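# Refit the band around the carton's corner guard

## Task

Loop the band around the carton again so it passes over the corner guard and around the square. At the end the guard must sit in its proper spot and the carton must rest flat.

## Robot and tools

Robot: two arms facing each other across a table, left_arm with its base on the +y side and right_arm on the -y side. These names do not tell you which side of an image an arm appears on. Each arm ends in a two-finger gripper. Its fingers point along the gripper's +x axis and close along its y axis. The reported hand position is the midpoint between the fingers, about 3 to 4 cm behind the tips, and only the last 1.5 cm of each inner finger face is flat.

Frames: the scene origin is the table centre, the tabletop is at z = +0.020 m and +z is up. Each arm reports its hand position, orientation, velocities and targets in its own base frame. Every offset is applied along that arm's base axes, and rotations turn about the arm's Hand target position.

Command row: every motion command uses rows of exactly 14 numbers, each in [-1, 1], covering both arms even when only one moves. The order is dx, dy, dz, rx, ry, rz, opening for left_arm, then the same seven for right_arm. dx, dy, dz and rx, ry, rz are offsets, not poses: they count from that arm's Hand target as it stood when the action or move began. The scale is 1.0 = 0.6 m for dx, dy, dz and 1.0 = 180 degrees for the rotation; rx, ry, rz form one rotation vector. A translation longer than 1.0 may be shortened along its direction. Opening is absolute: +1 is fully open (0.080 m), -1 fully closed, and empty fingers touch near -0.78. Sending six zeros keeps an arm at its Hand target; a zero opening is a real command, so resend the current opening to keep a gripper unchanged.

execute_actions(actions, cameras): actions is a list of actions. Each action is up to 15 rows, one per 1/30 s step; a short action repeats its final row to fill 15 steps. Every row counts from the start pose of that action, so repeating an offset in the next action moves the arm further. An empty list returns camera images and full state. cameras takes names such as cam_left_wrist, cam_right_wrist or ["all"]; an unknown name invalidates the call.

move(target, speed, blend, opening_speed, grip_force, blocking, cameras): target is one 14-number row or a list of up to 15 rows, all offsets from the same starting Hand targets, not chained. Paths are straight, end together and are capped at 10 s. speed is path speed in m/s (0.002 to 4.3, default 0.25; turning up to twice that in rad/s), one value or one per target. blend (m) rounds corners in a list; 0 stops at each. opening_speed (0.2 or more, per second on the -1 to +1 scale) ramps the fingers. grip_force is the per-pad force limit in N, 8 to 34, one value or one per arm, and persists. blocking=false returns after about 0.5 s while the move continues. The result adds a move: line giving the ending (done, off_target, moving, held, blocked, fault) and any limits (paced = pose clipped, held = steps withheld). Paths do not avoid obstacles or the other arm. Avoid paths sweeping near an arm's own base.

wait(seconds 0 to 10, cameras): lets time pass holding commands. stop(cameras): brakes a running move. zoom_image(camera, region [x0, y0, x1, y1]): enlarges part of the newest image from cam_left_wrist or cam_right_wrist (images are 672x504, max region 504x504). finished_scene(scene): ends the scene; give the number of the scene in progress. It is irreversible, so the band, guard and carton must already be correct and stable without the robot.

Results: end_effector_position in metres, quat_wxyz, velocities in m/s and rad/s, all in the arm's base frame and possibly a few cm off. Hand target is the last commanded pose after clipping; the gripper often stops short, and the next command (even all zeros) asks for it again. grip_measured is the measured opening on the command scale, possibly off by about 2 mm; on a firmly squeezed hard part it reads up to about 0.067 narrower. To grip, command about 0.08 below the reading at first contact. Joint torques and External joint torques follow joint order (waist, shoulder, elbow, wrist pitch, wrist yaw, wrist roll); a push toward larger joint angles lowers the external reading. Wrist depth gives a 7x7 grid of distances (mm) per wrist camera, '-' meaning no data. A velocity line reading within noise means the arm is still.

Control behaviour: orientation commands are clipped to within 32 degrees of the current one per step. Small moves may not happen or may drift sideways; check position and tilt after each move and correct. Friction and weight can leave the gripper low or short at long reach.

What to avoid: dropping parts or releasing them while moving, fast impacts, hard presses, objects leaving the table, and any contact between the two arms, their grippers or wrist cameras. Contact torque at a joint's limit (waist 18, shoulder 22.3, elbow 20.2, wrist pitch 2.95, wrist yaw 3.34, wrist roll 3.12 N m) freezes that arm for 10 s. Large single-step jumps cause over-speed faults. Holding loads or straining toward unreachable poses heats motors; MOTOR HOT appears at 50 °C and the arm is stopped at 95 °C. To end a press, command the target back beyond where the gripper is. Loose objects may be nudged unexpectedly.

Each tool is called by a JSON object that holds its "name" and its "arguments", one argument or row to a line.

## Session

{"name": "execute_actions", "arguments": {
  "actions": []
}}

Scene clock: 0.00 s.
left_arm: end_effector_position=(+0.2716, -0.0172, +0.0517) grip_measured=+1.000 end_effector_quat_wxyz=(+0.926, -0.137, +0.274, +0.219) | right_arm: end_effector_position=(+0.2664, -0.1822, +0.0534) grip_measured=+1.000 end_effector_quat_wxyz=(+0.729, -0.294, +0.529, +0.320)
Joint positions: left_arm=[-0.401 1.25 0.276 0.187 -0.642 -0.705 0.08] | right_arm=[-0.728 1.766 1.13 -0.859 -0.277 -1.625 0.08]
Joint velocities: within noise
Joint torques (N m): no reading
External joint torques (N m): no reading
Motor temperatures (°C): left_arm=[28 26 23 27 27 26] | right_arm=[24 23 25 32 26 26]
Heat: left arm: hottest waist 28 °C (+0.0 °C/min); right arm: hottest wrist pitch 32 °C (+0.0 °C/min).
Wrist depth (mm): cam_left_wrist=[1747 2090 463 496 258 248 266 / 1521 373 397 412 289 244 219 / 319 328 339 356 332 268 225 / 283 290 297 306 317 296 245 / - 264 268 271 281 291 268 / - - 237 244 251 249 - / - - 218 222 227 230 72] | cam_right_wrist=[223 228 100 103 105 107 258 / 226 232 235 103 133 254 262 / 230 234 240 246 252 258 266 / 231 236 243 249 256 262 270 / 235 94 246 252 258 109 274 / - 78 247 215 264 86 75 / - 248 213 260 267 270 -]
Hand target: left_arm +0.2752, -0.0178, +0.0578; +0.929, -0.140, +0.263, +0.219 | right_arm +0.2707, -0.1845, +0.0594; +0.733, -0.305, +0.521, +0.315
Tool commands: left_gripper/opening=+1.0 right_gripper/opening=+1.0

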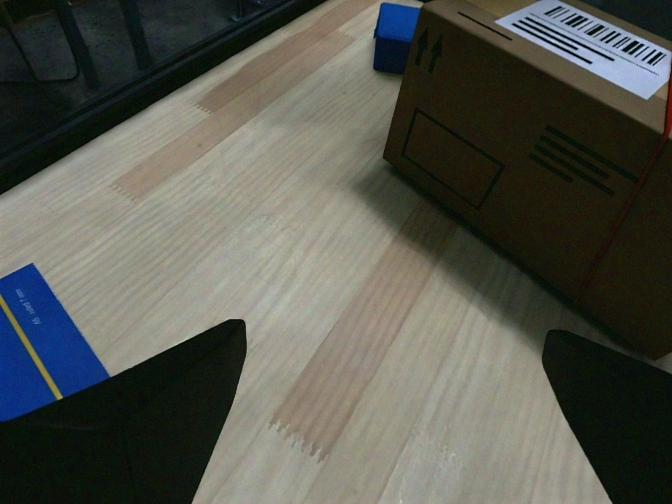

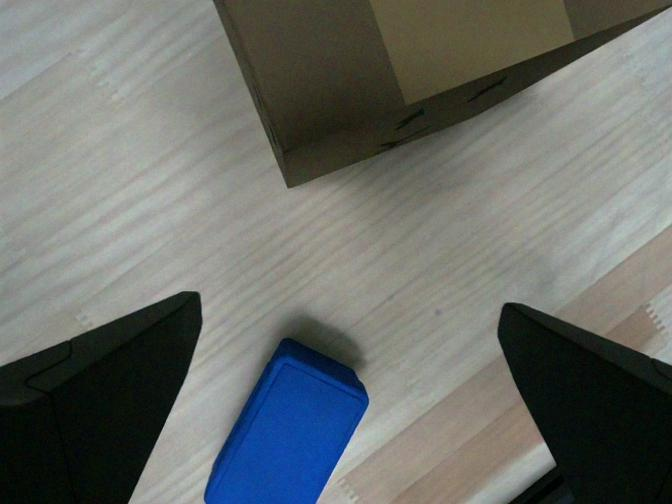

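{"name": "move", "arguments": {
  "target": [-0.125,0.03,0.4,0.022,0.1,-0.167,1,-0.117,0.142,0.4,0.095,-0.107,-0.274,1],
  "cameras": ["all"],
  "speed": 0.5
}}

Scene clock: 9.43 s.
left_arm: end_effector_position=(+0.2001, -0.0004, +0.2887) grip_measured=+1.000 end_effector_quat_wxyz=(+0.900, -0.004, +0.436, -0.001) | right_arm: end_effector_position=(+0.2002, -0.0986, +0.2899) grip_measured=+1.000 end_effector_quat_wxyz=(+0.901, +0.010, +0.434, +0.006)
Joint positions: left_arm=[0.003 0.918 1.299 -1.283 0.006 -0.004 0.08] | right_arm=[-0.761 1.088 1.386 -1.359 -0.46 -0.634 0.08]
Joint torques (N m): left_arm=[0.16 -0.24 8.07 0.63 0.12 0.08] | right_arm=[0.28 -1.64 6.87 0.7 -0.07 0.13]
External joint torques (N m): left_arm=[0.16 0.67 2.59 -0.65 0.11 0.08] | right_arm=[0.29 0.29 1.59 -0.31 0.19 0.13]
Heat: left arm: hottest waist 28 °C (+0.0 °C/min); right arm: hottest wrist pitch 32 °C (+0.0 °C/min).
Wrist depth (mm): cam_left_wrist=[1620 1574 618 449 449 625 625 / 1481 601 582 435 421 558 566 / 1424 553 547 535 520 529 531 / 1389 512 513 510 506 504 505 / 1285 491 486 481 478 482 475 / - - 460 454 453 438 - / - - 436 436 432 425 72] | cam_right_wrist=[641 634 631 631 624 631 1749 / 588 592 588 586 594 592 1658 / 557 546 396 397 553 557 1576 / 523 516 398 377 519 528 1417 / 497 94 493 490 500 109 1349 / - 79 467 470 468 86 75 / - 442 450 445 447 86 -]
Hand target: left_arm +0.2002, +0.0002, +0.2978; +0.906, +0.000, +0.423, -0.001 | right_arm +0.2005, -0.0993, +0.2994; +0.906, +0.000, +0.423, +0.001
Off the commanded pose: left_arm 0.009 m, 2 deg | right_arm 0.009 m, 2 deg.
move: off_target (left_arm, right_arm)

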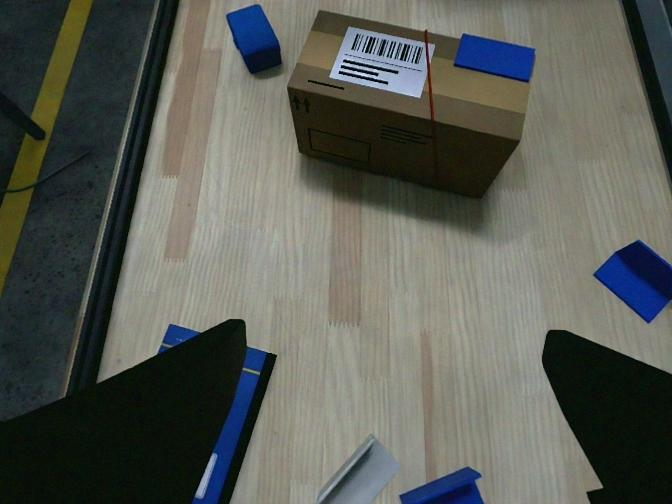

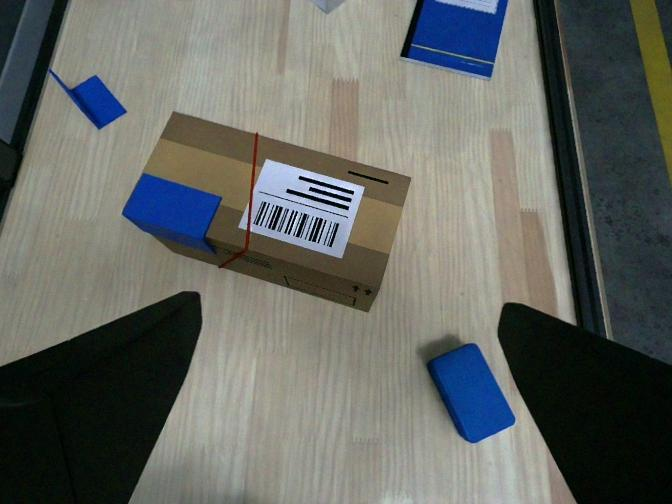

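{"name": "zoom_image", "arguments": {
  "camera": "cam_right_wrist",
  "region": [100, 90, 420, 330]
}}

{"name": "zoom_image", "arguments": {
  "camera": "cam_left_wrist",
  "region": [270, 0, 570, 220]
}}

Scaled by 1.575 from the camera's 672x504 image, which has a finer 960x720 frame.

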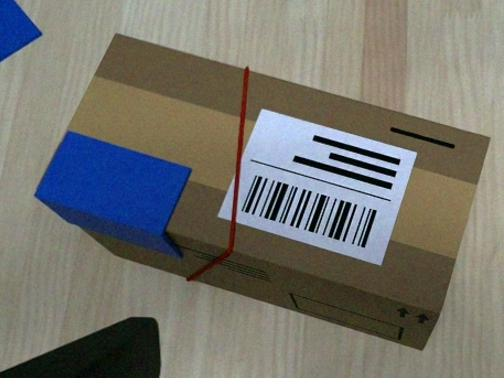

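Scaled by 1.680 from the camera's 672x504 image, which has a finer 960x720 frame.

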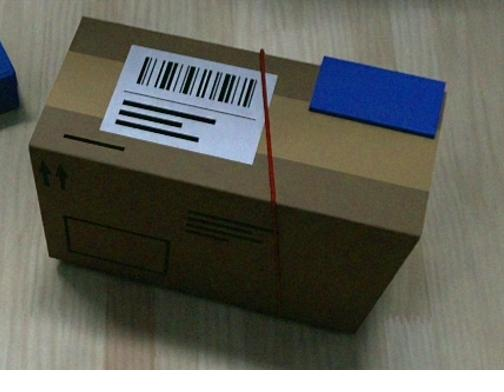

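{"name": "move", "arguments": {
  "target": [0,0,0,0,0,0,1,0.197,0.154,-0.34,0.007,0.083,-0.056,-0.25],
  "cameras": ["all"],
  "speed": 0.4
}}

Scene clock: 46.07 s.
left_arm: end_effector_position=(+0.2001, -0.0004, +0.2887) grip_measured=+1.000 end_effector_quat_wxyz=(+0.900, -0.004, +0.436, -0.001) | right_arm: end_effector_position=(+0.3136, -0.0051, +0.0912) grip_measured=-0.247 end_effector_quat_wxyz=(+0.834, +0.044, +0.546, -0.068)
Joint positions: left_arm=[0.003 0.918 1.299 -1.283 0.006 -0.004 0.08] | right_arm=[0.018 1.444 0.906 -0.629 0.071 0.165 0.024]
Joint torques (N m): left_arm=[0.15 -0.24 8.08 0.63 0.11 0.09] | right_arm=[0.37 -4.04 5.09 1.6 0.27 0.23]
External joint torques (N m): left_arm=[0.15 0.66 2.55 -0.68 0.11 0.08] | right_arm=[0.38 0.8 -0.66 0.69 0.23 0.23]
Motor temperatures (°C): left_arm=[27 26 27 29 27 26] | right_arm=[24 24 30 33 26 26]
Heat: left arm: hottest wrist pitch 29 °C (+2.6 °C/min); right arm: hottest wrist pitch 33 °C (+1.3 °C/min).
Wrist depth (mm): cam_left_wrist=[1656 1632 626 453 446 633 619 / 1511 601 588 438 419 553 569 / 1433 549 547 535 508 532 534 / 1347 515 515 510 507 507 508 / 1292 489 484 479 480 480 475 / - - 456 454 451 443 - / - - 425 433 432 426 72] | cam_right_wrist=[145 147 147 148 149 150 151 / 145 145 147 148 149 149 151 / - 145 147 147 148 149 150 / - - 147 146 148 148 149 / 282 284 84 147 147 147 149 / 281 - 60 286 74 - 292 / - - - 286 69 - -]
Hand target: left_arm +0.2002, +0.0002, +0.2978; +0.906, +0.000, +0.423, -0.001 | right_arm +0.3187, -0.0069, +0.0954; +0.840, +0.047, +0.536, -0.074
Off the commanded pose: left_arm 0.009 m, 2 deg | right_arm 0.007 m, 2 deg.
move: off_target (left_arm)

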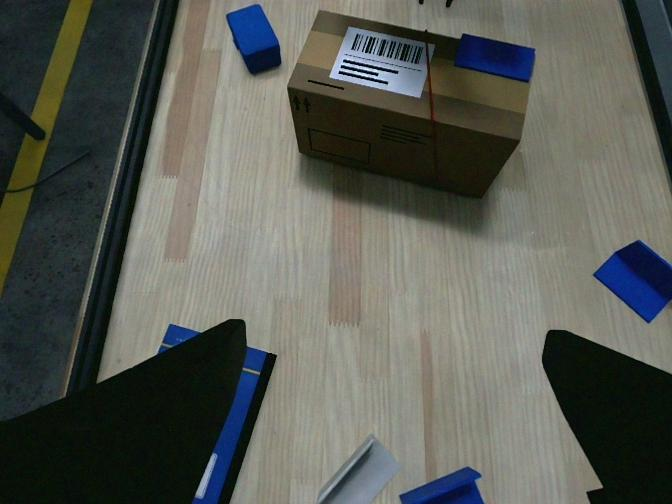

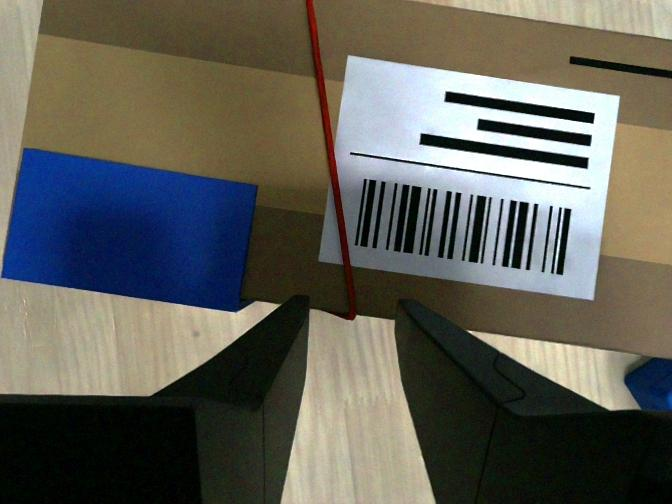

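{"name": "move", "arguments": {
  "target": [0,0,0,0,0,0,1,0.003,0,-0.057,0,0,0,-0.25],
  "cameras": ["cam_right_wrist"],
  "speed": 0.12
}}

Scene clock: 51.43 s.
left_arm: end_effector_position=(+0.2001, -0.0004, +0.2887) grip_measured=+1.000 end_effector_quat_wxyz=(+0.900, -0.004, +0.436, -0.001) | right_arm: end_effector_position=(+0.3187, -0.0050, +0.0604) grip_measured=-0.247 end_effector_quat_wxyz=(+0.836, +0.045, +0.542, -0.067)
Joint positions: left_arm=[0.003 0.918 1.299 -1.283 0.006 -0.004 0.08] | right_arm=[0.018 1.504 0.825 -0.477 0.071 0.165 0.024]
Joint torques (N m): left_arm=[0.15 -0.24 8.07 0.63 0.11 0.09] | right_arm=[0.11 -4.14 3.86 1.65 0.24 0.22]
External joint torques (N m): left_arm=[0.15 0.74 2.56 -0.65 0.11 0.09] | right_arm=[0.1 0.9 -1.66 0.72 0.21 0.22]
Heat: left arm: hottest wrist pitch 29 °C (+2.3 °C/min); right arm: hottest wrist pitch 33 °C (+1.2 °C/min).
Wrist depth (mm): cam_left_wrist=[1681 628 626 451 441 630 618 / 1531 596 585 438 422 555 569 / 1433 547 548 535 507 526 532 / 1372 518 514 512 508 506 504 / 1300 492 487 480 477 478 475 / - - 451 451 452 438 - / - - 435 430 427 428 72] | cam_right_wrist=[116 117 117 118 119 120 121 / 116 116 117 118 118 119 120 / 112 115 117 117 118 119 119 / - - 116 116 117 118 119 / 252 - 115 116 116 117 118 / 250 - 60 255 74 - 258 / - - - 253 69 - -]
Hand target: left_arm +0.2002, +0.0002, +0.2978; +0.906, +0.000, +0.423, -0.001 | right_arm +0.3205, -0.0069, +0.0612; +0.840, +0.047, +0.536, -0.074
Off the commanded pose: left_arm 0.009 m, 2 deg | right_arm 0.003 m, 1 deg.
move: off_target (left_arm)
Images, in order (width x height): cam_right_wrist 672x504.

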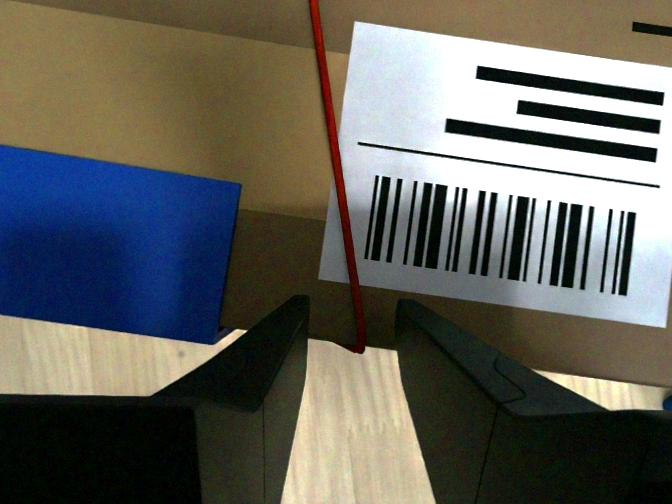

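{"name": "move", "arguments": {
  "target": [0,0,0,0,0,0,1,0.001,0,-0.01,0,0,0,-0.25],
  "speed": 0.04
}}

{"name": "move", "arguments": {
  "target": [0,0,0,0,0,0,1,0,0,-0.005,0,0,0,-0.25],
  "cameras": ["cam_right_wrist"],
  "speed": 0.03
}}

Scene clock: 55.60 s.
left_arm: end_effector_position=(+0.2001, -0.0004, +0.2887) grip_measured=+1.000 end_effector_quat_wxyz=(+0.900, -0.004, +0.436, -0.001) | right_arm: end_effector_position=(+0.3195, -0.0050, +0.0552) grip_measured=-0.247 end_effector_quat_wxyz=(+0.837, +0.045, +0.541, -0.067)
Joint positions: left_arm=[0.003 0.918 1.299 -1.283 0.006 -0.004 0.08] | right_arm=[0.018 1.516 0.813 -0.451 0.071 0.165 0.024]
Joint torques (N m): left_arm=[0.14 -0.24 8.07 0.63 0.11 0.09] | right_arm=[0.37 -4.24 3.72 1.67 0.2 0.22]
External joint torques (N m): left_arm=[0.16 0.77 2.51 -0.66 0.11 0.09] | right_arm=[0.4 0.85 -1.75 0.74 0.16 0.22]
Heat: left arm: hottest wrist pitch 29 °C (+2.2 °C/min); right arm: hottest wrist pitch 34 °C (+2.2 °C/min).
Wrist depth (mm): cam_left_wrist=[1644 614 632 461 646 630 618 / 1501 593 582 444 420 560 570 / 1501 553 549 539 510 531 534 / 1363 519 513 516 505 502 512 / 1263 495 484 480 475 481 472 / - - 458 456 451 438 - / - - 432 439 431 427 72] | cam_right_wrist=[- 111 112 113 114 114 115 / - 111 112 112 113 114 115 / - - 111 112 112 113 114 / - - 110 111 112 112 113 / - - 83 110 111 112 113 / 244 - 60 250 74 - 112 / - - - 247 69 - -]
Hand target: left_arm +0.2002, +0.0002, +0.2978; +0.906, +0.000, +0.423, -0.001 | right_arm +0.3211, -0.0069, +0.0552; +0.840, +0.047, +0.536, -0.074
Off the commanded pose: left_arm 0.009 m, 2 deg | right_arm 0.002 m, 1 deg.
move: off_target (left_arm)

Scene clock: 56.60 s.
left_arm: end_effector_position=(+0.2001, -0.0004, +0.2887) grip_measured=+1.000 end_effector_quat_wxyz=(+0.900, -0.004, +0.436, -0.001) | right_arm: end_effector_position=(+0.3200, -0.0054, +0.0544) grip_measured=-0.247 end_effector_quat_wxyz=(+0.839, +0.043, +0.539, -0.069)
Joint positions: left_arm=[0.003 0.918 1.299 -1.283 0.006 -0.004 0.08] | right_arm=[0.019 1.516 0.807 -0.438 0.077 0.165 0.024]
Joint torques (N m): left_arm=[0.14 -0.25 8.06 0.63 0.11 0.09] | right_arm=[0.08 -3.51 3.49 1.85 0.18 0.2]
External joint torques (N m): left_arm=[0.14 0.64 2.6 -0.65 0.11 0.09] | right_arm=[0.05 1.56 -1.98 0.91 0.14 0.2]
Heat: left arm: hottest wrist pitch 29 °C (+2.1 °C/min); right arm: hottest wrist pitch 34 °C (+2.1 °C/min).
Wrist depth (mm): cam_left_wrist=[1608 1597 626 450 442 621 625 / 1521 595 584 437 422 556 567 / 1481 544 547 539 508 535 534 / 1389 510 506 512 509 507 510 / 1270 494 489 483 477 481 473 / - - 450 452 453 440 - / - - 427 438 433 429 72] | cam_right_wrist=[- 112 113 114 114 115 116 / - 111 111 113 114 114 115 / - 111 110 112 113 113 114 / - - - 111 112 112 113 / - - 83 110 110 112 112 / 243 - 60 249 74 - 112 / - - - 246 69 - -]
Hand target: left_arm +0.2002, +0.0002, +0.2978; +0.906, +0.000, +0.423, -0.001 | right_arm +0.3211, -0.0069, +0.0522; +0.840, +0.047, +0.536, -0.074
Off the commanded pose: left_arm 0.009 m, 2 deg | right_arm 0.003 m, 1 deg.
move: off_target (left_arm)
Images, in order (width x height): cam_right_wrist 672x504.

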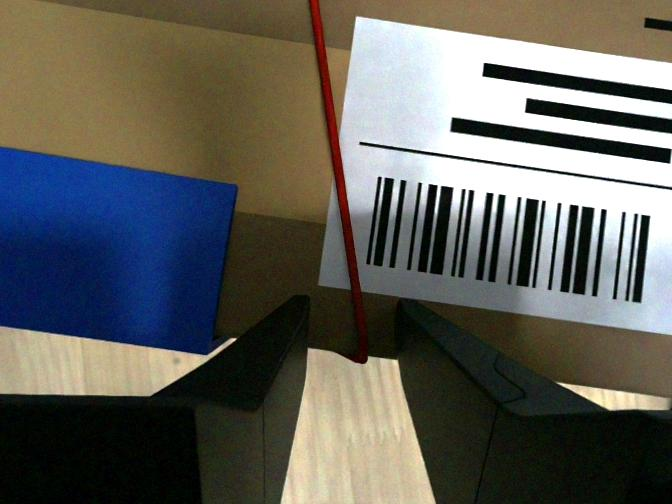

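{"name": "move", "arguments": {
  "target": [0,0,0,0,0,0,1,0,0,0.001,0,0,0,-1],
  "cameras": ["cam_right_wrist"],
  "opening_speed": 0.8
}}

Scene clock: 60.43 s.
left_arm: end_effector_position=(+0.2001, -0.0004, +0.2887) grip_measured=+1.000 end_effector_quat_wxyz=(+0.900, -0.004, +0.436, -0.001) | right_arm: end_effector_position=(+0.3209, -0.0078, +0.0549) grip_measured=-0.757 end_effector_quat_wxyz=(+0.840, +0.044, +0.536, -0.073)
Joint positions: left_arm=[0.003 0.918 1.299 -1.283 0.006 -0.004 0.08] | right_arm=[0.013 1.516 0.807 -0.434 0.08 0.165 0.001]
Joint torques (N m): left_arm=[0.15 -0.25 8.08 0.63 0.11 0.09] | right_arm=[0.31 -3.98 3.6 1.32 0.18 0.19]
External joint torques (N m): left_arm=[0.15 0.72 2.52 -0.67 0.11 0.09] | right_arm=[0.3 1.11 -1.9 0.36 0.14 0.19]
Heat: left arm: hottest wrist pitch 29 °C (+2.0 °C/min); right arm: hottest wrist pitch 34 °C (+2.0 °C/min).
Wrist depth (mm): cam_left_wrist=[1597 637 635 454 441 626 630 / 1553 601 582 438 421 555 578 / 1433 555 549 532 509 534 537 / 1372 512 514 513 505 504 510 / 1285 486 480 482 479 481 474 / - - 450 454 453 438 - / - - 437 433 427 426 72] | cam_right_wrist=[- 112 113 114 115 116 116 / - 111 112 113 114 115 116 / - 111 111 112 113 114 115 / - - 111 111 112 113 114 / - - 110 96 111 112 113 / 243 245 - - - 112 112 / - - - - - - -]
Hand target: left_arm +0.2002, +0.0002, +0.2978; +0.906, +0.000, +0.423, -0.001 | right_arm +0.3211, -0.0069, +0.0528; +0.840, +0.047, +0.536, -0.074
Off the commanded pose: left_arm 0.009 m, 2 deg | right_arm 0.002 m, 0 deg.
move: off_target (left_arm)
Images, in order (width x height): cam_right_wrist 672x504.

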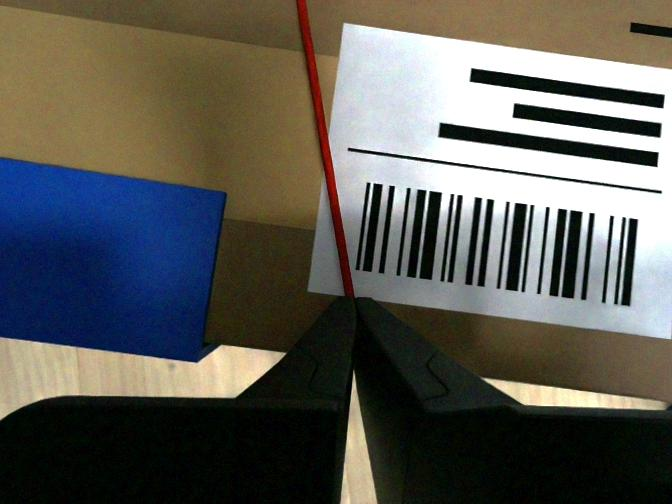

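{"name": "move", "arguments": {
  "target": [0,0,0,0,0,0,1,-0.017,0.005,0.042,0,0,0,-1],
  "cameras": ["all"],
  "speed": 0.08
}}

Scene clock: 62.93 s.
left_arm: end_effector_position=(+0.2001, -0.0004, +0.2887) grip_measured=+1.000 end_effector_quat_wxyz=(+0.900, -0.004, +0.436, -0.001) | right_arm: end_effector_position=(+0.3038, -0.0006, +0.0647) grip_measured=-0.757 end_effector_quat_wxyz=(+0.829, +0.043, +0.553, -0.065)
Joint positions: left_arm=[0.003 0.918 1.299 -1.283 0.006 -0.004 0.08] | right_arm=[0.035 1.455 0.81 -0.538 0.074 0.176 0.001]
Joint torques (N m): left_arm=[0.15 -0.26 8.07 0.63 0.12 0.09] | right_arm=[0.16 -6.06 6.75 0.37 0.28 0.16]
External joint torques (N m): left_arm=[0.15 0.74 2.54 -0.65 0.11 0.09] | right_arm=[0.17 -1.34 1.21 -0.53 0.24 0.16]
Heat: left arm: hottest wrist pitch 29 °C (+2.0 °C/min); right arm: hottest wrist pitch 34 °C (+2.0 °C/min).
Wrist depth (mm): cam_left_wrist=[1620 1586 633 449 448 628 616 / 1531 588 584 435 427 560 567 / 1433 552 543 534 509 529 531 / 1347 516 513 509 515 507 501 / 1307 491 491 477 476 476 471 / - - 442 454 452 441 - / - - 435 431 432 427 72] | cam_right_wrist=[118 119 119 120 121 122 123 / - 118 119 120 121 122 123 / - - 119 119 121 122 122 / 257 260 120 119 120 121 122 / 256 257 259 95 263 262 122 / 255 256 - - - 263 266 / - - - - - - -]
Hand target: left_arm +0.2002, +0.0002, +0.2978; +0.906, +0.000, +0.423, -0.001 | right_arm +0.3109, -0.0039, +0.0780; +0.840, +0.047, +0.536, -0.074
Off the commanded pose: left_arm 0.009 m, 2 deg | right_arm 0.015 m, 3 deg.
move: off_target (left_arm, right_arm)

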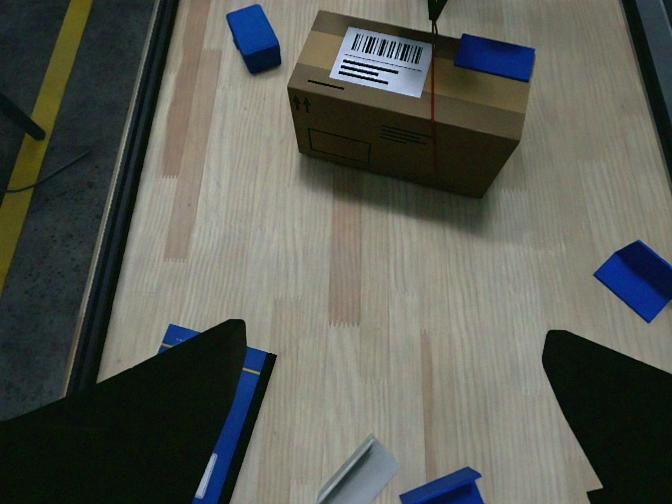

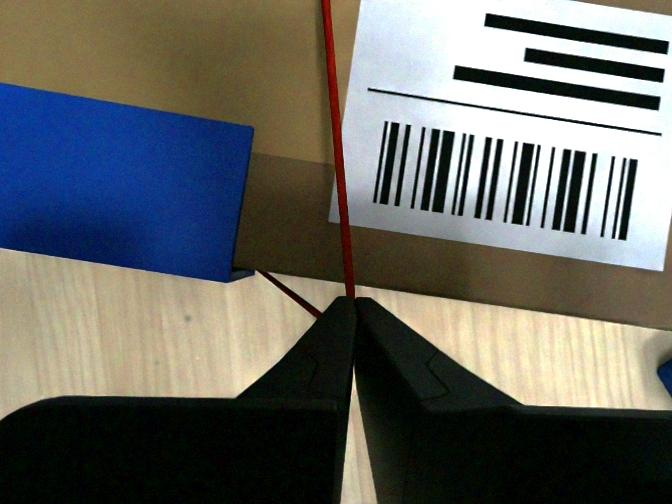

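{"name": "move", "arguments": {
  "target": [
    [0,0,0,0,0,0,1,-0.03,0.0,0.028,0,0,0,-1],
    [0,0,0,0,0,0,1,0.008,0.115,0.028,0,0,0,-1]
  ],
  "blend": 0.01,
  "cameras": ["all"],
  "speed": 0.08
}}

Scene clock: 67.63 s.
left_arm: end_effector_position=(+0.2001, -0.0004, +0.2887) grip_measured=+1.000 end_effector_quat_wxyz=(+0.900, -0.004, +0.436, -0.001) | right_arm: end_effector_position=(+0.3093, +0.0579, +0.0842) grip_measured=-0.757 end_effector_quat_wxyz=(+0.832, +0.040, +0.547, -0.082)
Joint positions: left_arm=[0.003 0.918 1.299 -1.283 0.006 -0.004 0.08] | right_arm=[0.279 1.489 0.922 -0.643 0.197 0.42 0.001]
Joint torques (N m): left_arm=[0.16 -0.24 8.06 0.63 0.11 0.09] | right_arm=[0.75 -4.66 7.36 0.39 0.21 0.18]
External joint torques (N m): left_arm=[0.15 0.71 2.55 -0.65 0.11 0.09] | right_arm=[0.76 0.42 1.68 -0.47 0.08 0.17]
Heat: left arm: hottest wrist pitch 29 °C (+2.0 °C/min); right arm: hottest wrist pitch 34 °C (+2.0 °C/min).
Wrist depth (mm): cam_left_wrist=[1656 1553 628 635 449 623 626 / 1521 598 582 438 423 558 567 / 1397 559 547 534 508 531 540 / 1355 512 512 507 508 504 512 / 1256 492 486 481 480 483 477 / - - 448 453 451 440 - / - - 435 435 435 426 72] | cam_right_wrist=[273 275 138 140 142 144 146 / 271 275 138 139 142 144 146 / 270 271 - - 141 143 145 / 270 273 274 284 142 143 145 / 268 273 277 96 285 286 293 / 270 271 - - - 288 290 / - - - - - - -]
Hand target: left_arm +0.2002, +0.0002, +0.2978; +0.906, +0.000, +0.423, -0.001 | right_arm +0.3157, +0.0651, +0.0948; +0.840, +0.047, +0.536, -0.074
Off the commanded pose: left_arm 0.009 m, 2 deg | right_arm 0.014 m, 2 deg.
move: off_target (left_arm, right_arm)

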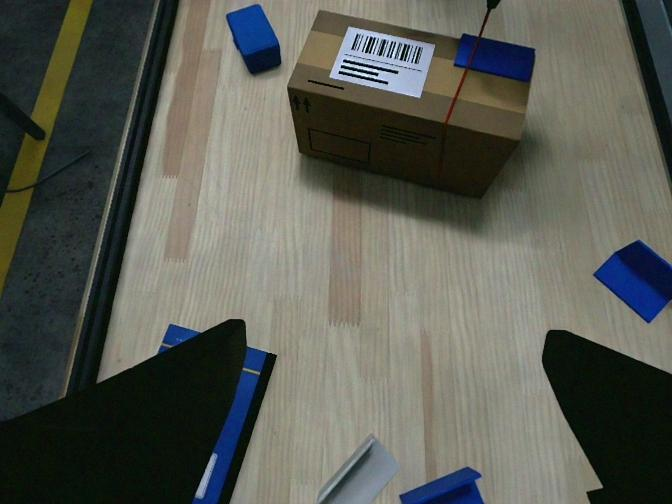

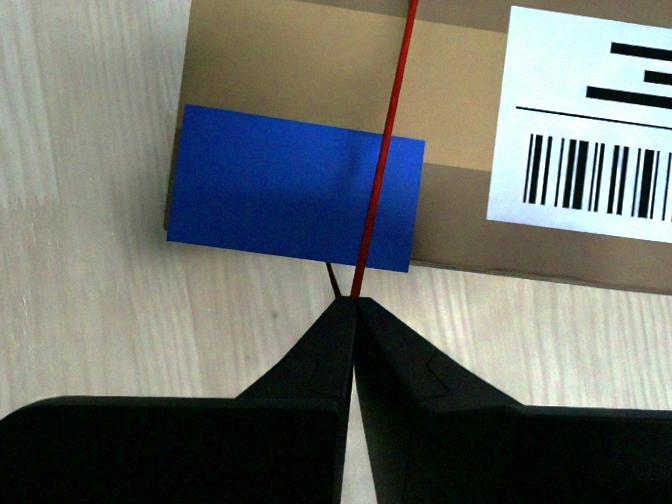

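{"name": "move", "arguments": {
  "target": [0,0,0,0,0,0,1,0.019,-0.003,-0.051,0,0,0,-1],
  "cameras": ["all"],
  "speed": 0.08
}}

Scene clock: 78.03 s.
left_arm: end_effector_position=(+0.2001, -0.0004, +0.2887) grip_measured=+1.000 end_effector_quat_wxyz=(+0.900, -0.004, +0.436, -0.001) | right_arm: end_effector_position=(+0.3265, +0.0591, +0.0636) grip_measured=-0.757 end_effector_quat_wxyz=(+0.837, +0.044, +0.539, -0.083)
Joint positions: left_arm=[0.003 0.918 1.299 -1.283 0.006 -0.004 0.08] | right_arm=[0.268 1.571 0.905 -0.52 0.197 0.412 0.001]
Joint torques (N m): left_arm=[0.16 -0.24 8.06 0.63 0.11 0.09] | right_arm=[-0.14 -5.04 3.62 1.38 -0.08 -0.13]
External joint torques (N m): left_arm=[0.16 0.73 2.52 -0.65 0.11 0.08] | right_arm=[-0.13 0.44 -1.81 0.52 -0.2 -0.13]
Heat: left arm: hottest elbow 29 °C (+4.1 °C/min); right arm: hottest wrist pitch 33 °C (+1.0 °C/min).
Wrist depth (mm): cam_left_wrist=[1656 648 639 451 448 616 625 / 1553 601 584 441 419 556 572 / 1452 547 541 536 512 534 536 / 1347 510 515 510 513 505 507 / 1347 489 485 481 477 481 474 / - - 449 453 454 442 - / - - 434 438 435 428 72] | cam_right_wrist=[256 258 120 121 123 124 126 / 255 257 119 120 122 123 125 / 254 256 - 120 121 123 124 / 252 251 - 116 117 122 123 / 250 252 254 89 120 121 123 / 250 251 - - - 263 268 / - - - - - - -]
Hand target: left_arm +0.2002, +0.0002, +0.2978; +0.906, +0.000, +0.423, -0.001 | right_arm +0.3271, +0.0633, +0.0642; +0.840, +0.047, +0.536, -0.074
Off the commanded pose: left_arm 0.009 m, 2 deg | right_arm 0.004 m, 1 deg.
move: off_target (left_arm)

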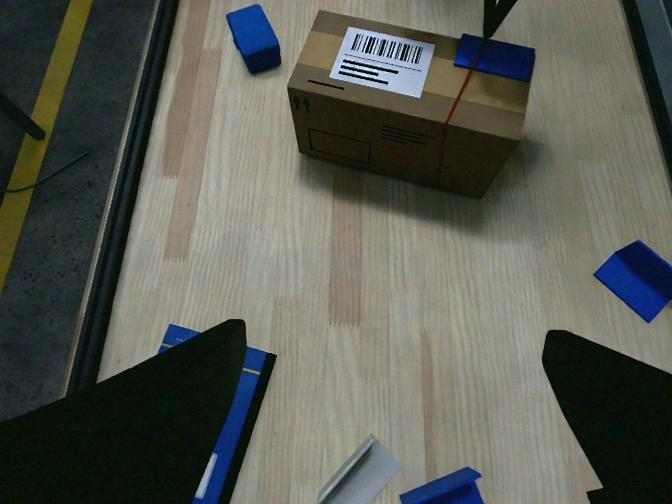

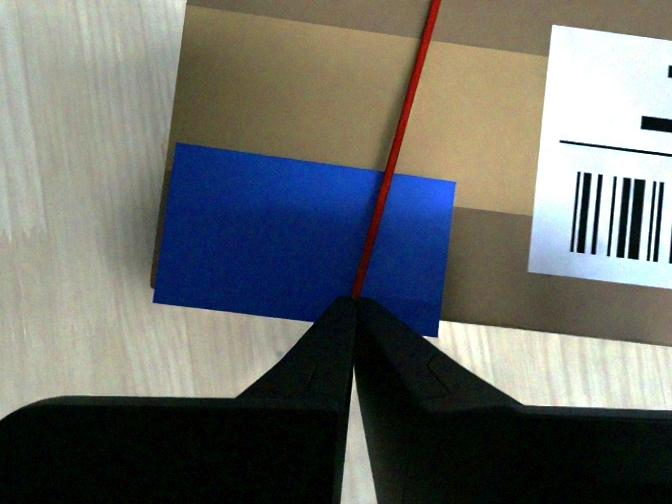

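{"name": "move", "arguments": {
  "target": [
    [0,0,0,0,0,0,1,0,0,-0.011,0,0,0,-1],
    [0,0,0,0,0,0,1,0,0,-0.011,0,0,0,-0.55],
    [0,0,0,0,0,0,1,-0.02,0,0.05,0,0,0,-0.55]
  ],
  "cameras": ["all"],
  "speed": [0.05,0.05,0.15],
  "opening_speed": 0.6
}}

Scene clock: 86.63 s.
left_arm: end_effector_position=(+0.2001, -0.0004, +0.2887) grip_measured=+1.000 end_effector_quat_wxyz=(+0.900, -0.004, +0.436, -0.001) | right_arm: end_effector_position=(+0.3076, +0.0613, +0.0812) grip_measured=-0.553 end_effector_quat_wxyz=(+0.829, +0.038, +0.553, -0.074)
Joint positions: left_arm=[0.003 0.918 1.299 -1.283 0.006 -0.004 0.08] | right_arm=[0.285 1.495 0.919 -0.643 0.185 0.414 0.01]
Joint torques (N m): left_arm=[0.14 -0.24 8.06 0.63 0.11 0.09] | right_arm=[0.27 -6.05 7.04 0.62 0.12 0.22]
External joint torques (N m): left_arm=[0.16 0.71 2.53 -0.67 0.1 0.09] | right_arm=[0.24 -1.02 1.47 -0.21 0.01 0.22]
Heat: left arm: hottest elbow 29 °C (+3.0 °C/min); right arm: hottest wrist pitch 34 °C (+2.0 °C/min).
Wrist depth (mm): cam_left_wrist=[1656 1563 628 451 447 618 623 / 1511 588 587 435 425 566 569 / 1461 545 545 534 508 534 534 / 1347 516 515 514 504 508 507 / 1242 486 485 478 479 480 471 / - - 457 454 452 441 - / - - 439 438 436 428 72] | cam_right_wrist=[266 269 134 135 137 139 141 / 267 271 136 136 138 139 141 / 267 268 - - 139 139 141 / 268 269 272 279 279 139 141 / 266 269 273 275 279 283 288 / 267 - - 71 - 284 288 / - - - - - - -]
Hand target: left_arm +0.2002, +0.0002, +0.2978; +0.906, +0.000, +0.423, -0.001 | right_arm +0.3151, +0.0633, +0.0942; +0.840, +0.047, +0.536, -0.074
Off the commanded pose: left_arm 0.009 m, 2 deg | right_arm 0.015 m, 3 deg.
move: off_target (left_arm, right_arm)

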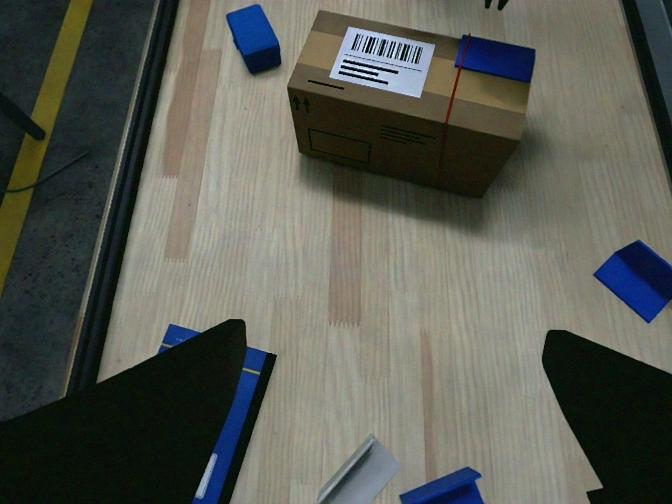

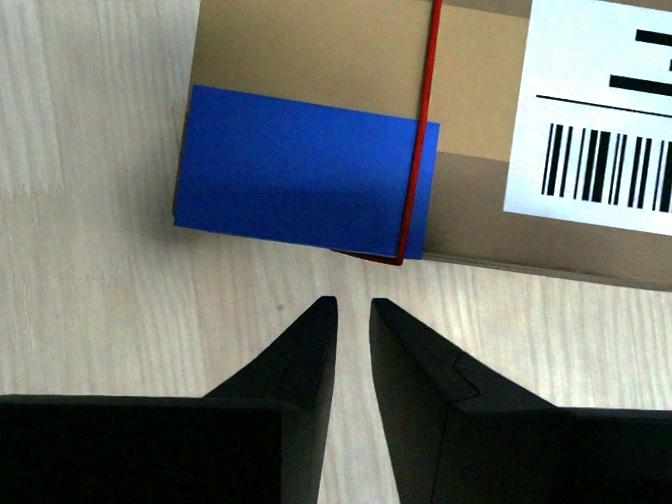

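{"name": "move", "arguments": {
  "target": [0.448,-0.087,-0.31,0.0104,0.0827,-0.0774,-0.25,-0.15,0,0.1,0,0,0,-0.25],
  "cameras": ["all"],
  "speed": 0.35
}}

Scene clock: 97.23 s.
left_arm: end_effector_position=(+0.4627, -0.0517, +0.1055) grip_measured=-0.246 end_effector_quat_wxyz=(+0.831, +0.065, +0.543, -0.099) | right_arm: end_effector_position=(+0.2227, +0.0648, +0.1470) grip_measured=-0.254 end_effector_quat_wxyz=(+0.832, +0.040, +0.548, -0.070)
Joint positions: left_arm=[-0.092 1.998 1.606 -0.769 0.059 0.133 0.024] | right_arm=[0.432 1.125 0.914 -1.021 0.231 0.55 0.024]
Joint torques (N m): left_arm=[-0.19 -8.57 8.69 0.34 0.15 0.08] | right_arm=[0.38 -3.5 5.64 0.59 0.39 0.2]
External joint torques (N m): left_arm=[-0.19 0.75 2.52 -0.62 0.11 0.08] | right_arm=[0.38 -0.77 -0.17 -0.21 0.25 0.2]
Heat: left arm: hottest elbow 29 °C (+2.0 °C/min); right arm: hottest wrist pitch 33 °C (+0.0 °C/min).
Wrist depth (mm): cam_left_wrist=[163 162 161 158 156 153 150 / 162 160 159 156 155 154 151 / - 157 156 154 153 152 151 / - 156 155 - 151 150 149 / 297 293 290 287 285 282 278 / 292 291 - 283 97 - 275 / - - - 279 279 - -] | cam_right_wrist=[340 341 - 202 208 211 212 / 338 342 345 269 221 211 213 / 337 341 346 346 349 333 357 / 335 340 344 343 347 354 355 / 335 336 341 346 348 352 356 / 333 - 60 345 74 - 354 / - - - 345 69 - -]
Hand target: left_arm +0.4690, -0.0520, +0.1118; +0.837, +0.065, +0.534, -0.104 | right_arm +0.2251, +0.0633, +0.1542; +0.840, +0.047, +0.536, -0.074
Off the commanded pose: left_arm 0.009 m, 1 deg | right_arm 0.008 m, 2 deg.
move: off_target (left_arm)

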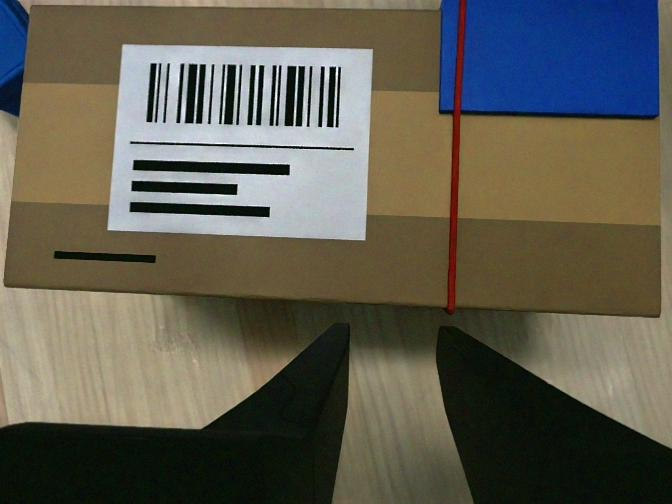

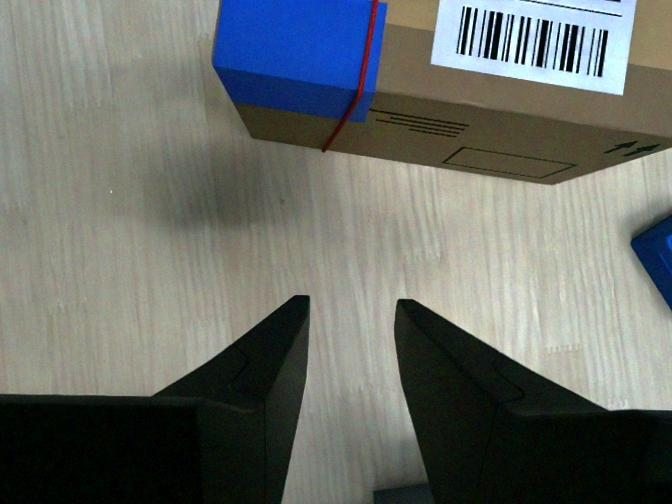

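{"name": "move", "arguments": {
  "target": [0,-0.047,-0.057,0,0,0,-0.25,0,0,0,0,0,0,-0.25],
  "cameras": ["cam_left_wrist"],
  "speed": 0.12
}}

Scene clock: 105.07 s.
left_arm: end_effector_position=(+0.4678, -0.0796, +0.0802) grip_measured=-0.246 end_effector_quat_wxyz=(+0.836, +0.065, +0.536, -0.102) | right_arm: end_effector_position=(+0.2227, +0.0648, +0.1470) grip_measured=-0.254 end_effector_quat_wxyz=(+0.832, +0.040, +0.548, -0.070)
Joint positions: left_arm=[-0.157 2.038 1.555 -0.659 0.037 0.078 0.024] | right_arm=[0.432 1.125 0.914 -1.021 0.231 0.55 0.024]
Joint torques (N m): left_arm=[0.01 -9.11 4.91 1.24 -0.16 -0.08] | right_arm=[0.21 -3.45 5.65 0.62 0.4 0.18]
External joint torques (N m): left_arm=[0 0.46 -1.24 0.24 -0.18 -0.09] | right_arm=[0.19 -0.69 -0.18 -0.18 0.25 0.18]
Heat: left arm: hottest elbow 30 °C (+3.0 °C/min); right arm: hottest wrist pitch 33 °C (+0.0 °C/min).
Wrist depth (mm): cam_left_wrist=[138 137 136 134 130 - 270 / 136 135 133 132 131 129 263 / 134 133 132 130 129 128 260 / 132 130 130 128 127 126 256 / 269 130 128 127 125 124 254 / 266 264 - 257 98 - 251 / - - - 253 252 - -] | cam_right_wrist=[339 342 - - 208 210 212 / 337 342 328 260 222 211 212 / 335 339 344 347 351 334 361 / 336 342 341 347 351 355 356 / 334 339 341 344 348 354 357 / 334 - 60 343 74 - 358 / - - - 342 69 - -]
Hand target: left_arm +0.4690, -0.0802, +0.0776; +0.837, +0.065, +0.534, -0.104 | right_arm +0.2251, +0.0633, +0.1542; +0.840, +0.047, +0.536, -0.074
Off the commanded pose: left_arm 0.003 m, 0 deg | right_arm 0.008 m, 2 deg.
move: done
Images, in order (width x height): cam_left_wrist 672x504.

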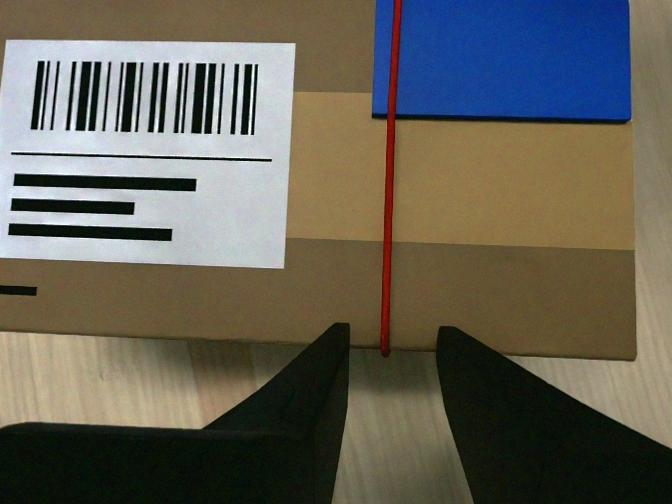

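{"name": "move", "arguments": {
  "target": [-0.002,-0.001,-0.023,0,0,0,-0.25,0,0,0,0,0,0,-0.25],
  "speed": 0.06
}}

{"name": "move", "arguments": {
  "target": [0,0,-0.007,0,0,0,-0.25,0,0,0,0,0,0,-0.25],
  "cameras": ["cam_left_wrist"],
  "speed": 0.03
}}

Scene clock: 108.57 s.
left_arm: end_effector_position=(+0.4673, -0.0796, +0.0674) grip_measured=-0.246 end_effector_quat_wxyz=(+0.837, +0.063, +0.535, -0.102) | right_arm: end_effector_position=(+0.2227, +0.0648, +0.1470) grip_measured=-0.254 end_effector_quat_wxyz=(+0.832, +0.040, +0.548, -0.070)
Joint positions: left_arm=[-0.157 2.047 1.515 -0.606 0.037 0.075 0.024] | right_arm=[0.432 1.125 0.914 -1.021 0.231 0.55 0.024]
Joint torques (N m): left_arm=[-0.15 -8.85 4.73 1.26 -0.18 -0.09] | right_arm=[0.28 -3.41 5.61 0.56 0.42 0.18]
External joint torques (N m): left_arm=[-0.21 0.68 -1.32 0.27 -0.19 -0.09] | right_arm=[0.28 -0.64 -0.24 -0.26 0.27 0.18]
Heat: left arm: hottest elbow 30 °C (+3.0 °C/min); right arm: hottest wrist pitch 33 °C (+0.0 °C/min).
Wrist depth (mm): cam_left_wrist=[125 124 122 122 117 117 116 / 123 122 121 120 117 117 116 / 121 120 119 117 117 115 115 / - 119 117 116 115 114 112 / 255 117 115 - 113 112 111 / 253 252 - 245 98 - 239 / - - - 243 241 - -] | cam_right_wrist=[340 342 - - 209 211 214 / 340 342 343 275 221 211 213 / 338 341 342 347 348 338 358 / 336 337 343 348 348 353 356 / 334 339 339 342 347 352 356 / 334 - 60 343 74 - 355 / - - - 344 69 - -]
Hand target: left_arm +0.4678, -0.0808, +0.0638; +0.837, +0.065, +0.534, -0.104 | right_arm +0.2251, +0.0633, +0.1542; +0.840, +0.047, +0.536, -0.074
Off the commanded pose: left_arm 0.004 m, 0 deg | right_arm 0.008 m, 2 deg.
move: done

Scene clock: 109.57 s.
left_arm: end_effector_position=(+0.4674, -0.0796, +0.0642) grip_measured=-0.246 end_effector_quat_wxyz=(+0.837, +0.063, +0.534, -0.102) | right_arm: end_effector_position=(+0.2227, +0.0648, +0.1470) grip_measured=-0.254 end_effector_quat_wxyz=(+0.832, +0.040, +0.548, -0.070)
Joint positions: left_arm=[-0.157 2.05 1.506 -0.593 0.037 0.075 0.024] | right_arm=[0.432 1.125 0.914 -1.021 0.231 0.55 0.024]
Joint torques (N m): left_arm=[-0.16 -8.63 4.61 1.32 -0.17 -0.09] | right_arm=[0.32 -3.39 5.62 0.61 0.43 0.18]
External joint torques (N m): left_arm=[-0.2 0.72 -1.34 0.33 -0.19 -0.09] | right_arm=[0.31 -0.67 -0.22 -0.2 0.29 0.18]
Heat: left arm: hottest elbow 30 °C (+3.0 °C/min); right arm: hottest wrist pitch 33 °C (+0.0 °C/min).
Wrist depth (mm): cam_left_wrist=[122 121 120 119 115 114 112 / 120 119 118 117 115 114 113 / 118 117 116 115 114 113 112 / - 115 - 114 112 111 110 / 115 114 113 112 110 109 108 / 251 249 - 243 98 - 238 / - - - 240 238 - -] | cam_right_wrist=[340 344 200 204 209 211 214 / 340 340 342 268 221 211 213 / 335 340 342 347 353 338 358 / 337 339 343 347 349 354 356 / 334 337 340 347 348 353 359 / 334 - 60 345 74 - 355 / - - - 341 69 - -]
Hand target: left_arm +0.4678, -0.0808, +0.0596; +0.837, +0.065, +0.534, -0.104 | right_arm +0.2251, +0.0633, +0.1542; +0.840, +0.047, +0.536, -0.074
Off the commanded pose: left_arm 0.005 m, 0 deg | right_arm 0.008 m, 2 deg.
move: done
Images, in order (width x height): cam_left_wrist 672x504.

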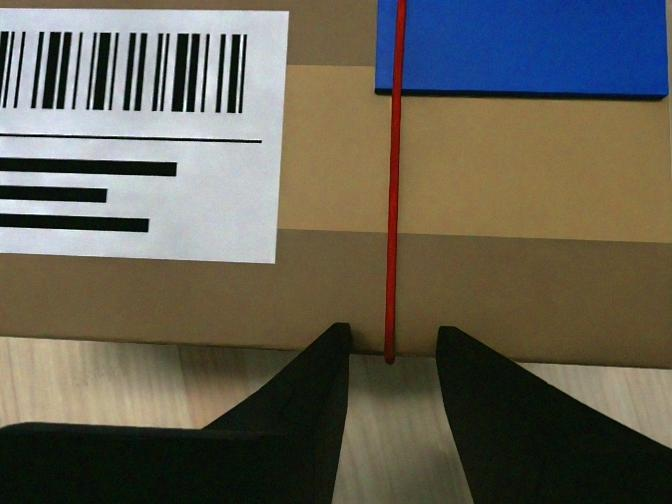

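{"name": "move", "arguments": {
  "target": [0,0,-0.004,0,0,0,-0.25,0,0,0,0,0,0,-0.25],
  "speed": 0.03
}}

{"name": "move", "arguments": {
  "target": [0,0,0,0,0,0,-1,0,0,0,0,0,0,-0.25],
  "cameras": ["cam_left_wrist"],
  "opening_speed": 0.8
}}

Scene clock: 113.17 s.
left_arm: end_effector_position=(+0.4674, -0.0795, +0.0633) grip_measured=-0.246 end_effector_quat_wxyz=(+0.837, +0.060, +0.533, -0.104) | right_arm: end_effector_position=(+0.2227, +0.0648, +0.1470) grip_measured=-0.254 end_effector_quat_wxyz=(+0.832, +0.040, +0.548, -0.070)
Joint positions: left_arm=[-0.154 2.05 1.501 -0.586 0.046 0.075 0.024] | right_arm=[0.432 1.125 0.914 -1.021 0.231 0.55 0.024]
Joint torques (N m): left_arm=[-0.14 -8.31 4.48 1.48 -0.16 -0.09] | right_arm=[0.34 -3.57 5.84 0.62 0.41 0.16]
External joint torques (N m): left_arm=[-0.1 1.15 -1.51 0.49 -0.19 -0.09] | right_arm=[0.31 -0.82 0 -0.2 0.28 0.16]
Heat: left arm: hottest elbow 30 °C (+2.0 °C/min); right arm: hottest wrist pitch 33 °C (-1.0 °C/min).
Wrist depth (mm): cam_left_wrist=[122 121 120 119 115 115 113 / 120 118 117 117 116 115 114 / 117 117 116 115 113 113 112 / - 115 - - 112 111 110 / 114 113 112 111 110 109 108 / 249 249 - 242 97 - 237 / - - - 239 238 - -] | cam_right_wrist=[340 342 202 203 208 210 214 / 338 339 344 252 222 211 212 / 336 341 343 348 351 335 356 / 338 339 342 347 351 354 358 / 335 338 342 347 348 352 356 / 334 - 60 343 74 - 356 / - - - 342 69 - -]
Hand target: left_arm +0.4678, -0.0808, +0.0572; +0.837, +0.065, +0.534, -0.104 | right_arm +0.2251, +0.0633, +0.1542; +0.840, +0.047, +0.536, -0.074
Off the commanded pose: left_arm 0.006 m, 1 deg | right_arm 0.008 m, 2 deg.
move: done

Scene clock: 114.63 s.
left_arm: end_effector_position=(+0.4687, -0.0790, +0.0639) grip_measured=-0.763 end_effector_quat_wxyz=(+0.839, +0.061, +0.531, -0.102) | right_arm: end_effector_position=(+0.2227, +0.0648, +0.1470) grip_measured=-0.254 end_effector_quat_wxyz=(+0.832, +0.040, +0.548, -0.070)
Joint positions: left_arm=[-0.154 2.05 1.501 -0.58 0.042 0.075 0.001] | right_arm=[0.432 1.125 0.914 -1.021 0.231 0.55 0.024]
Joint torques (N m): left_arm=[-0.16 -8.3 4.48 1.11 -0.17 -0.08] | right_arm=[0.38 -3.55 5.79 0.59 0.42 0.15]
External joint torques (N m): left_arm=[-0.1 1.24 -1.61 0.08 -0.2 -0.08] | right_arm=[0.38 -0.79 -0.03 -0.22 0.28 0.15]
Heat: left arm: hottest wrist pitch 30 °C (+1.0 °C/min); right arm: hottest wrist pitch 33 °C (-1.0 °C/min).
Wrist depth (mm): cam_left_wrist=[123 122 121 121 - 115 114 / 121 120 119 118 116 115 114 / 118 118 116 116 115 114 112 / - 115 - 114 112 112 110 / 115 114 113 112 111 110 109 / 251 249 246 - 80 239 237 / - - - - - - -] | cam_right_wrist=[339 342 - - 207 210 213 / 338 341 325 270 222 210 213 / 337 341 344 346 347 335 359 / 337 338 341 347 351 355 358 / 334 337 340 347 348 350 358 / 335 - 60 344 74 - 354 / - - - 341 69 - -]
Hand target: left_arm +0.4678, -0.0808, +0.0572; +0.837, +0.065, +0.534, -0.104 | right_arm +0.2251, +0.0633, +0.1542; +0.840, +0.047, +0.536, -0.074
Off the commanded pose: left_arm 0.007 m, 1 deg | right_arm 0.008 m, 2 deg.
move: done
Images, in order (width x height): cam_left_wrist 672x504.

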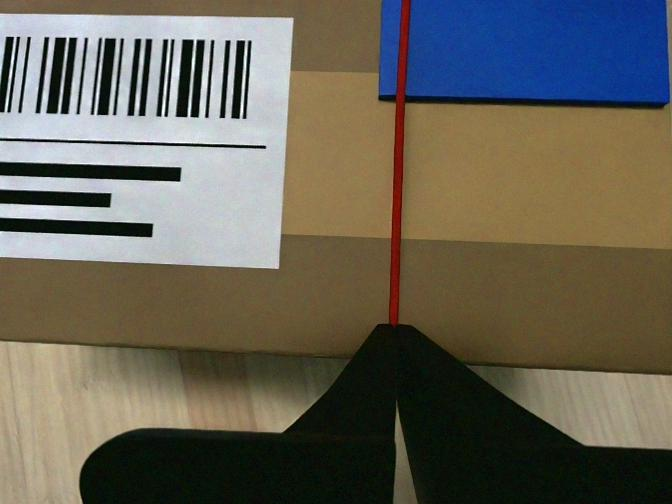

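{"name": "move", "arguments": {
  "target": [
    [-0.02,0.005,0.067,0,0,0,-1,0,0,0,0,0,0,-0.25],
    [-0.034,-0.04,0.067,0,0,0,-1,0,0,0,0,0,0,-0.25],
    [-0.014,-0.0445,0.01,0,0,0,-1,0,0,0,0,0,0,-0.25],
    [-0.014,-0.0445,0.01,0,0,0,-0.5,0,0,0,0,0,0,-0.25],
    [-0.024,-0.0445,0.08,0,0,0,-0.5,0,0,0,0,0,0,-0.25]
  ],
  "cameras": ["all"],
  "speed": [0.08,0.08,0.08,0.05,0.12],
  "blend": [0.008,0.008,0,0,0],
  "opening_speed": 0.6
}}

Scene clock: 123.60 s.
left_arm: end_effector_position=(+0.4473, -0.1052, +0.0894) grip_measured=-0.504 end_effector_quat_wxyz=(+0.825, +0.062, +0.552, -0.103) | right_arm: end_effector_position=(+0.2227, +0.0648, +0.1470) grip_measured=-0.254 end_effector_quat_wxyz=(+0.832, +0.040, +0.548, -0.070)
Joint positions: left_arm=[-0.226 1.998 1.547 -0.728 0.016 0.01 0.012] | right_arm=[0.432 1.125 0.914 -1.021 0.231 0.55 0.024]
Joint torques (N m): left_arm=[-0.3 -11.39 8.34 0.33 -0.15 -0.09] | right_arm=[0.29 -3.73 5.76 0.56 0.45 0.17]
External joint torques (N m): left_arm=[-0.38 -2.05 2.18 -0.62 -0.15 -0.09] | right_arm=[0.29 -1 -0.07 -0.25 0.3 0.17]
Heat: left arm: hottest shoulder 30 °C (+4.0 °C/min); right arm: hottest wrist pitch 32 °C (-2.0 °C/min).
Wrist depth (mm): cam_left_wrist=[143 142 141 137 136 276 274 / 142 141 140 138 138 273 272 / 141 140 139 138 137 270 270 / - 139 138 136 135 269 269 / 277 276 274 272 269 268 266 / 277 274 - - 80 266 263 / - - - - - - -] | cam_right_wrist=[341 341 - - 207 211 213 / 340 342 318 262 221 211 213 / 337 342 344 343 351 335 358 / 337 339 342 345 348 354 358 / 334 341 341 343 345 351 358 / 333 - 60 343 74 - 355 / - - - 343 69 - -]
Hand target: left_arm +0.4534, -0.1075, +0.1052; +0.837, +0.065, +0.534, -0.104 | right_arm +0.2251, +0.0633, +0.1542; +0.840, +0.047, +0.536, -0.074
Off the commanded pose: left_arm 0.017 m, 3 deg | right_arm 0.008 m, 2 deg.
move: off_target (left_arm)

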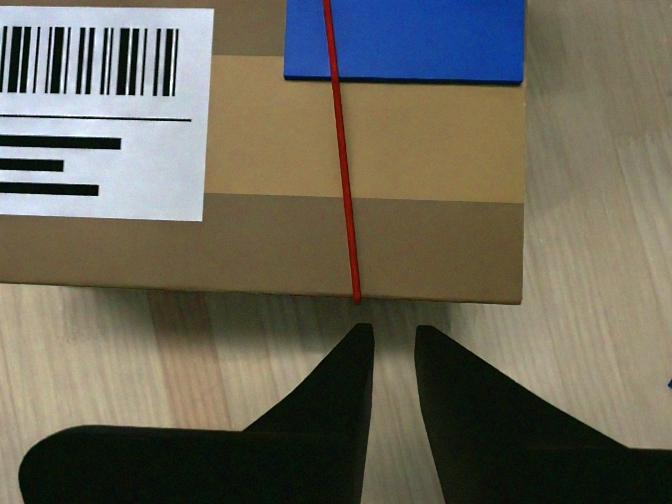

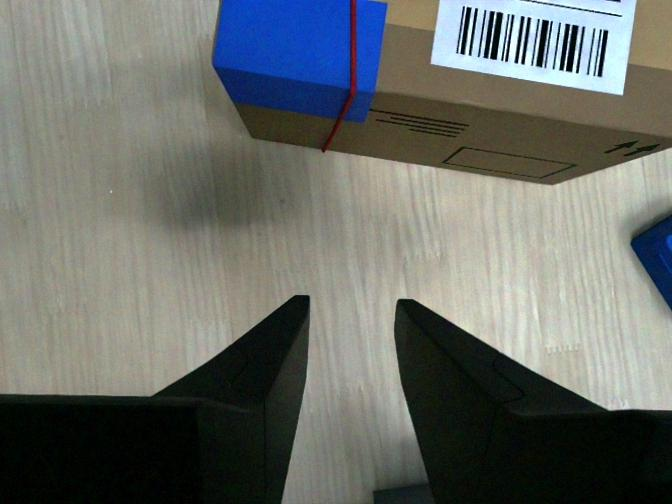

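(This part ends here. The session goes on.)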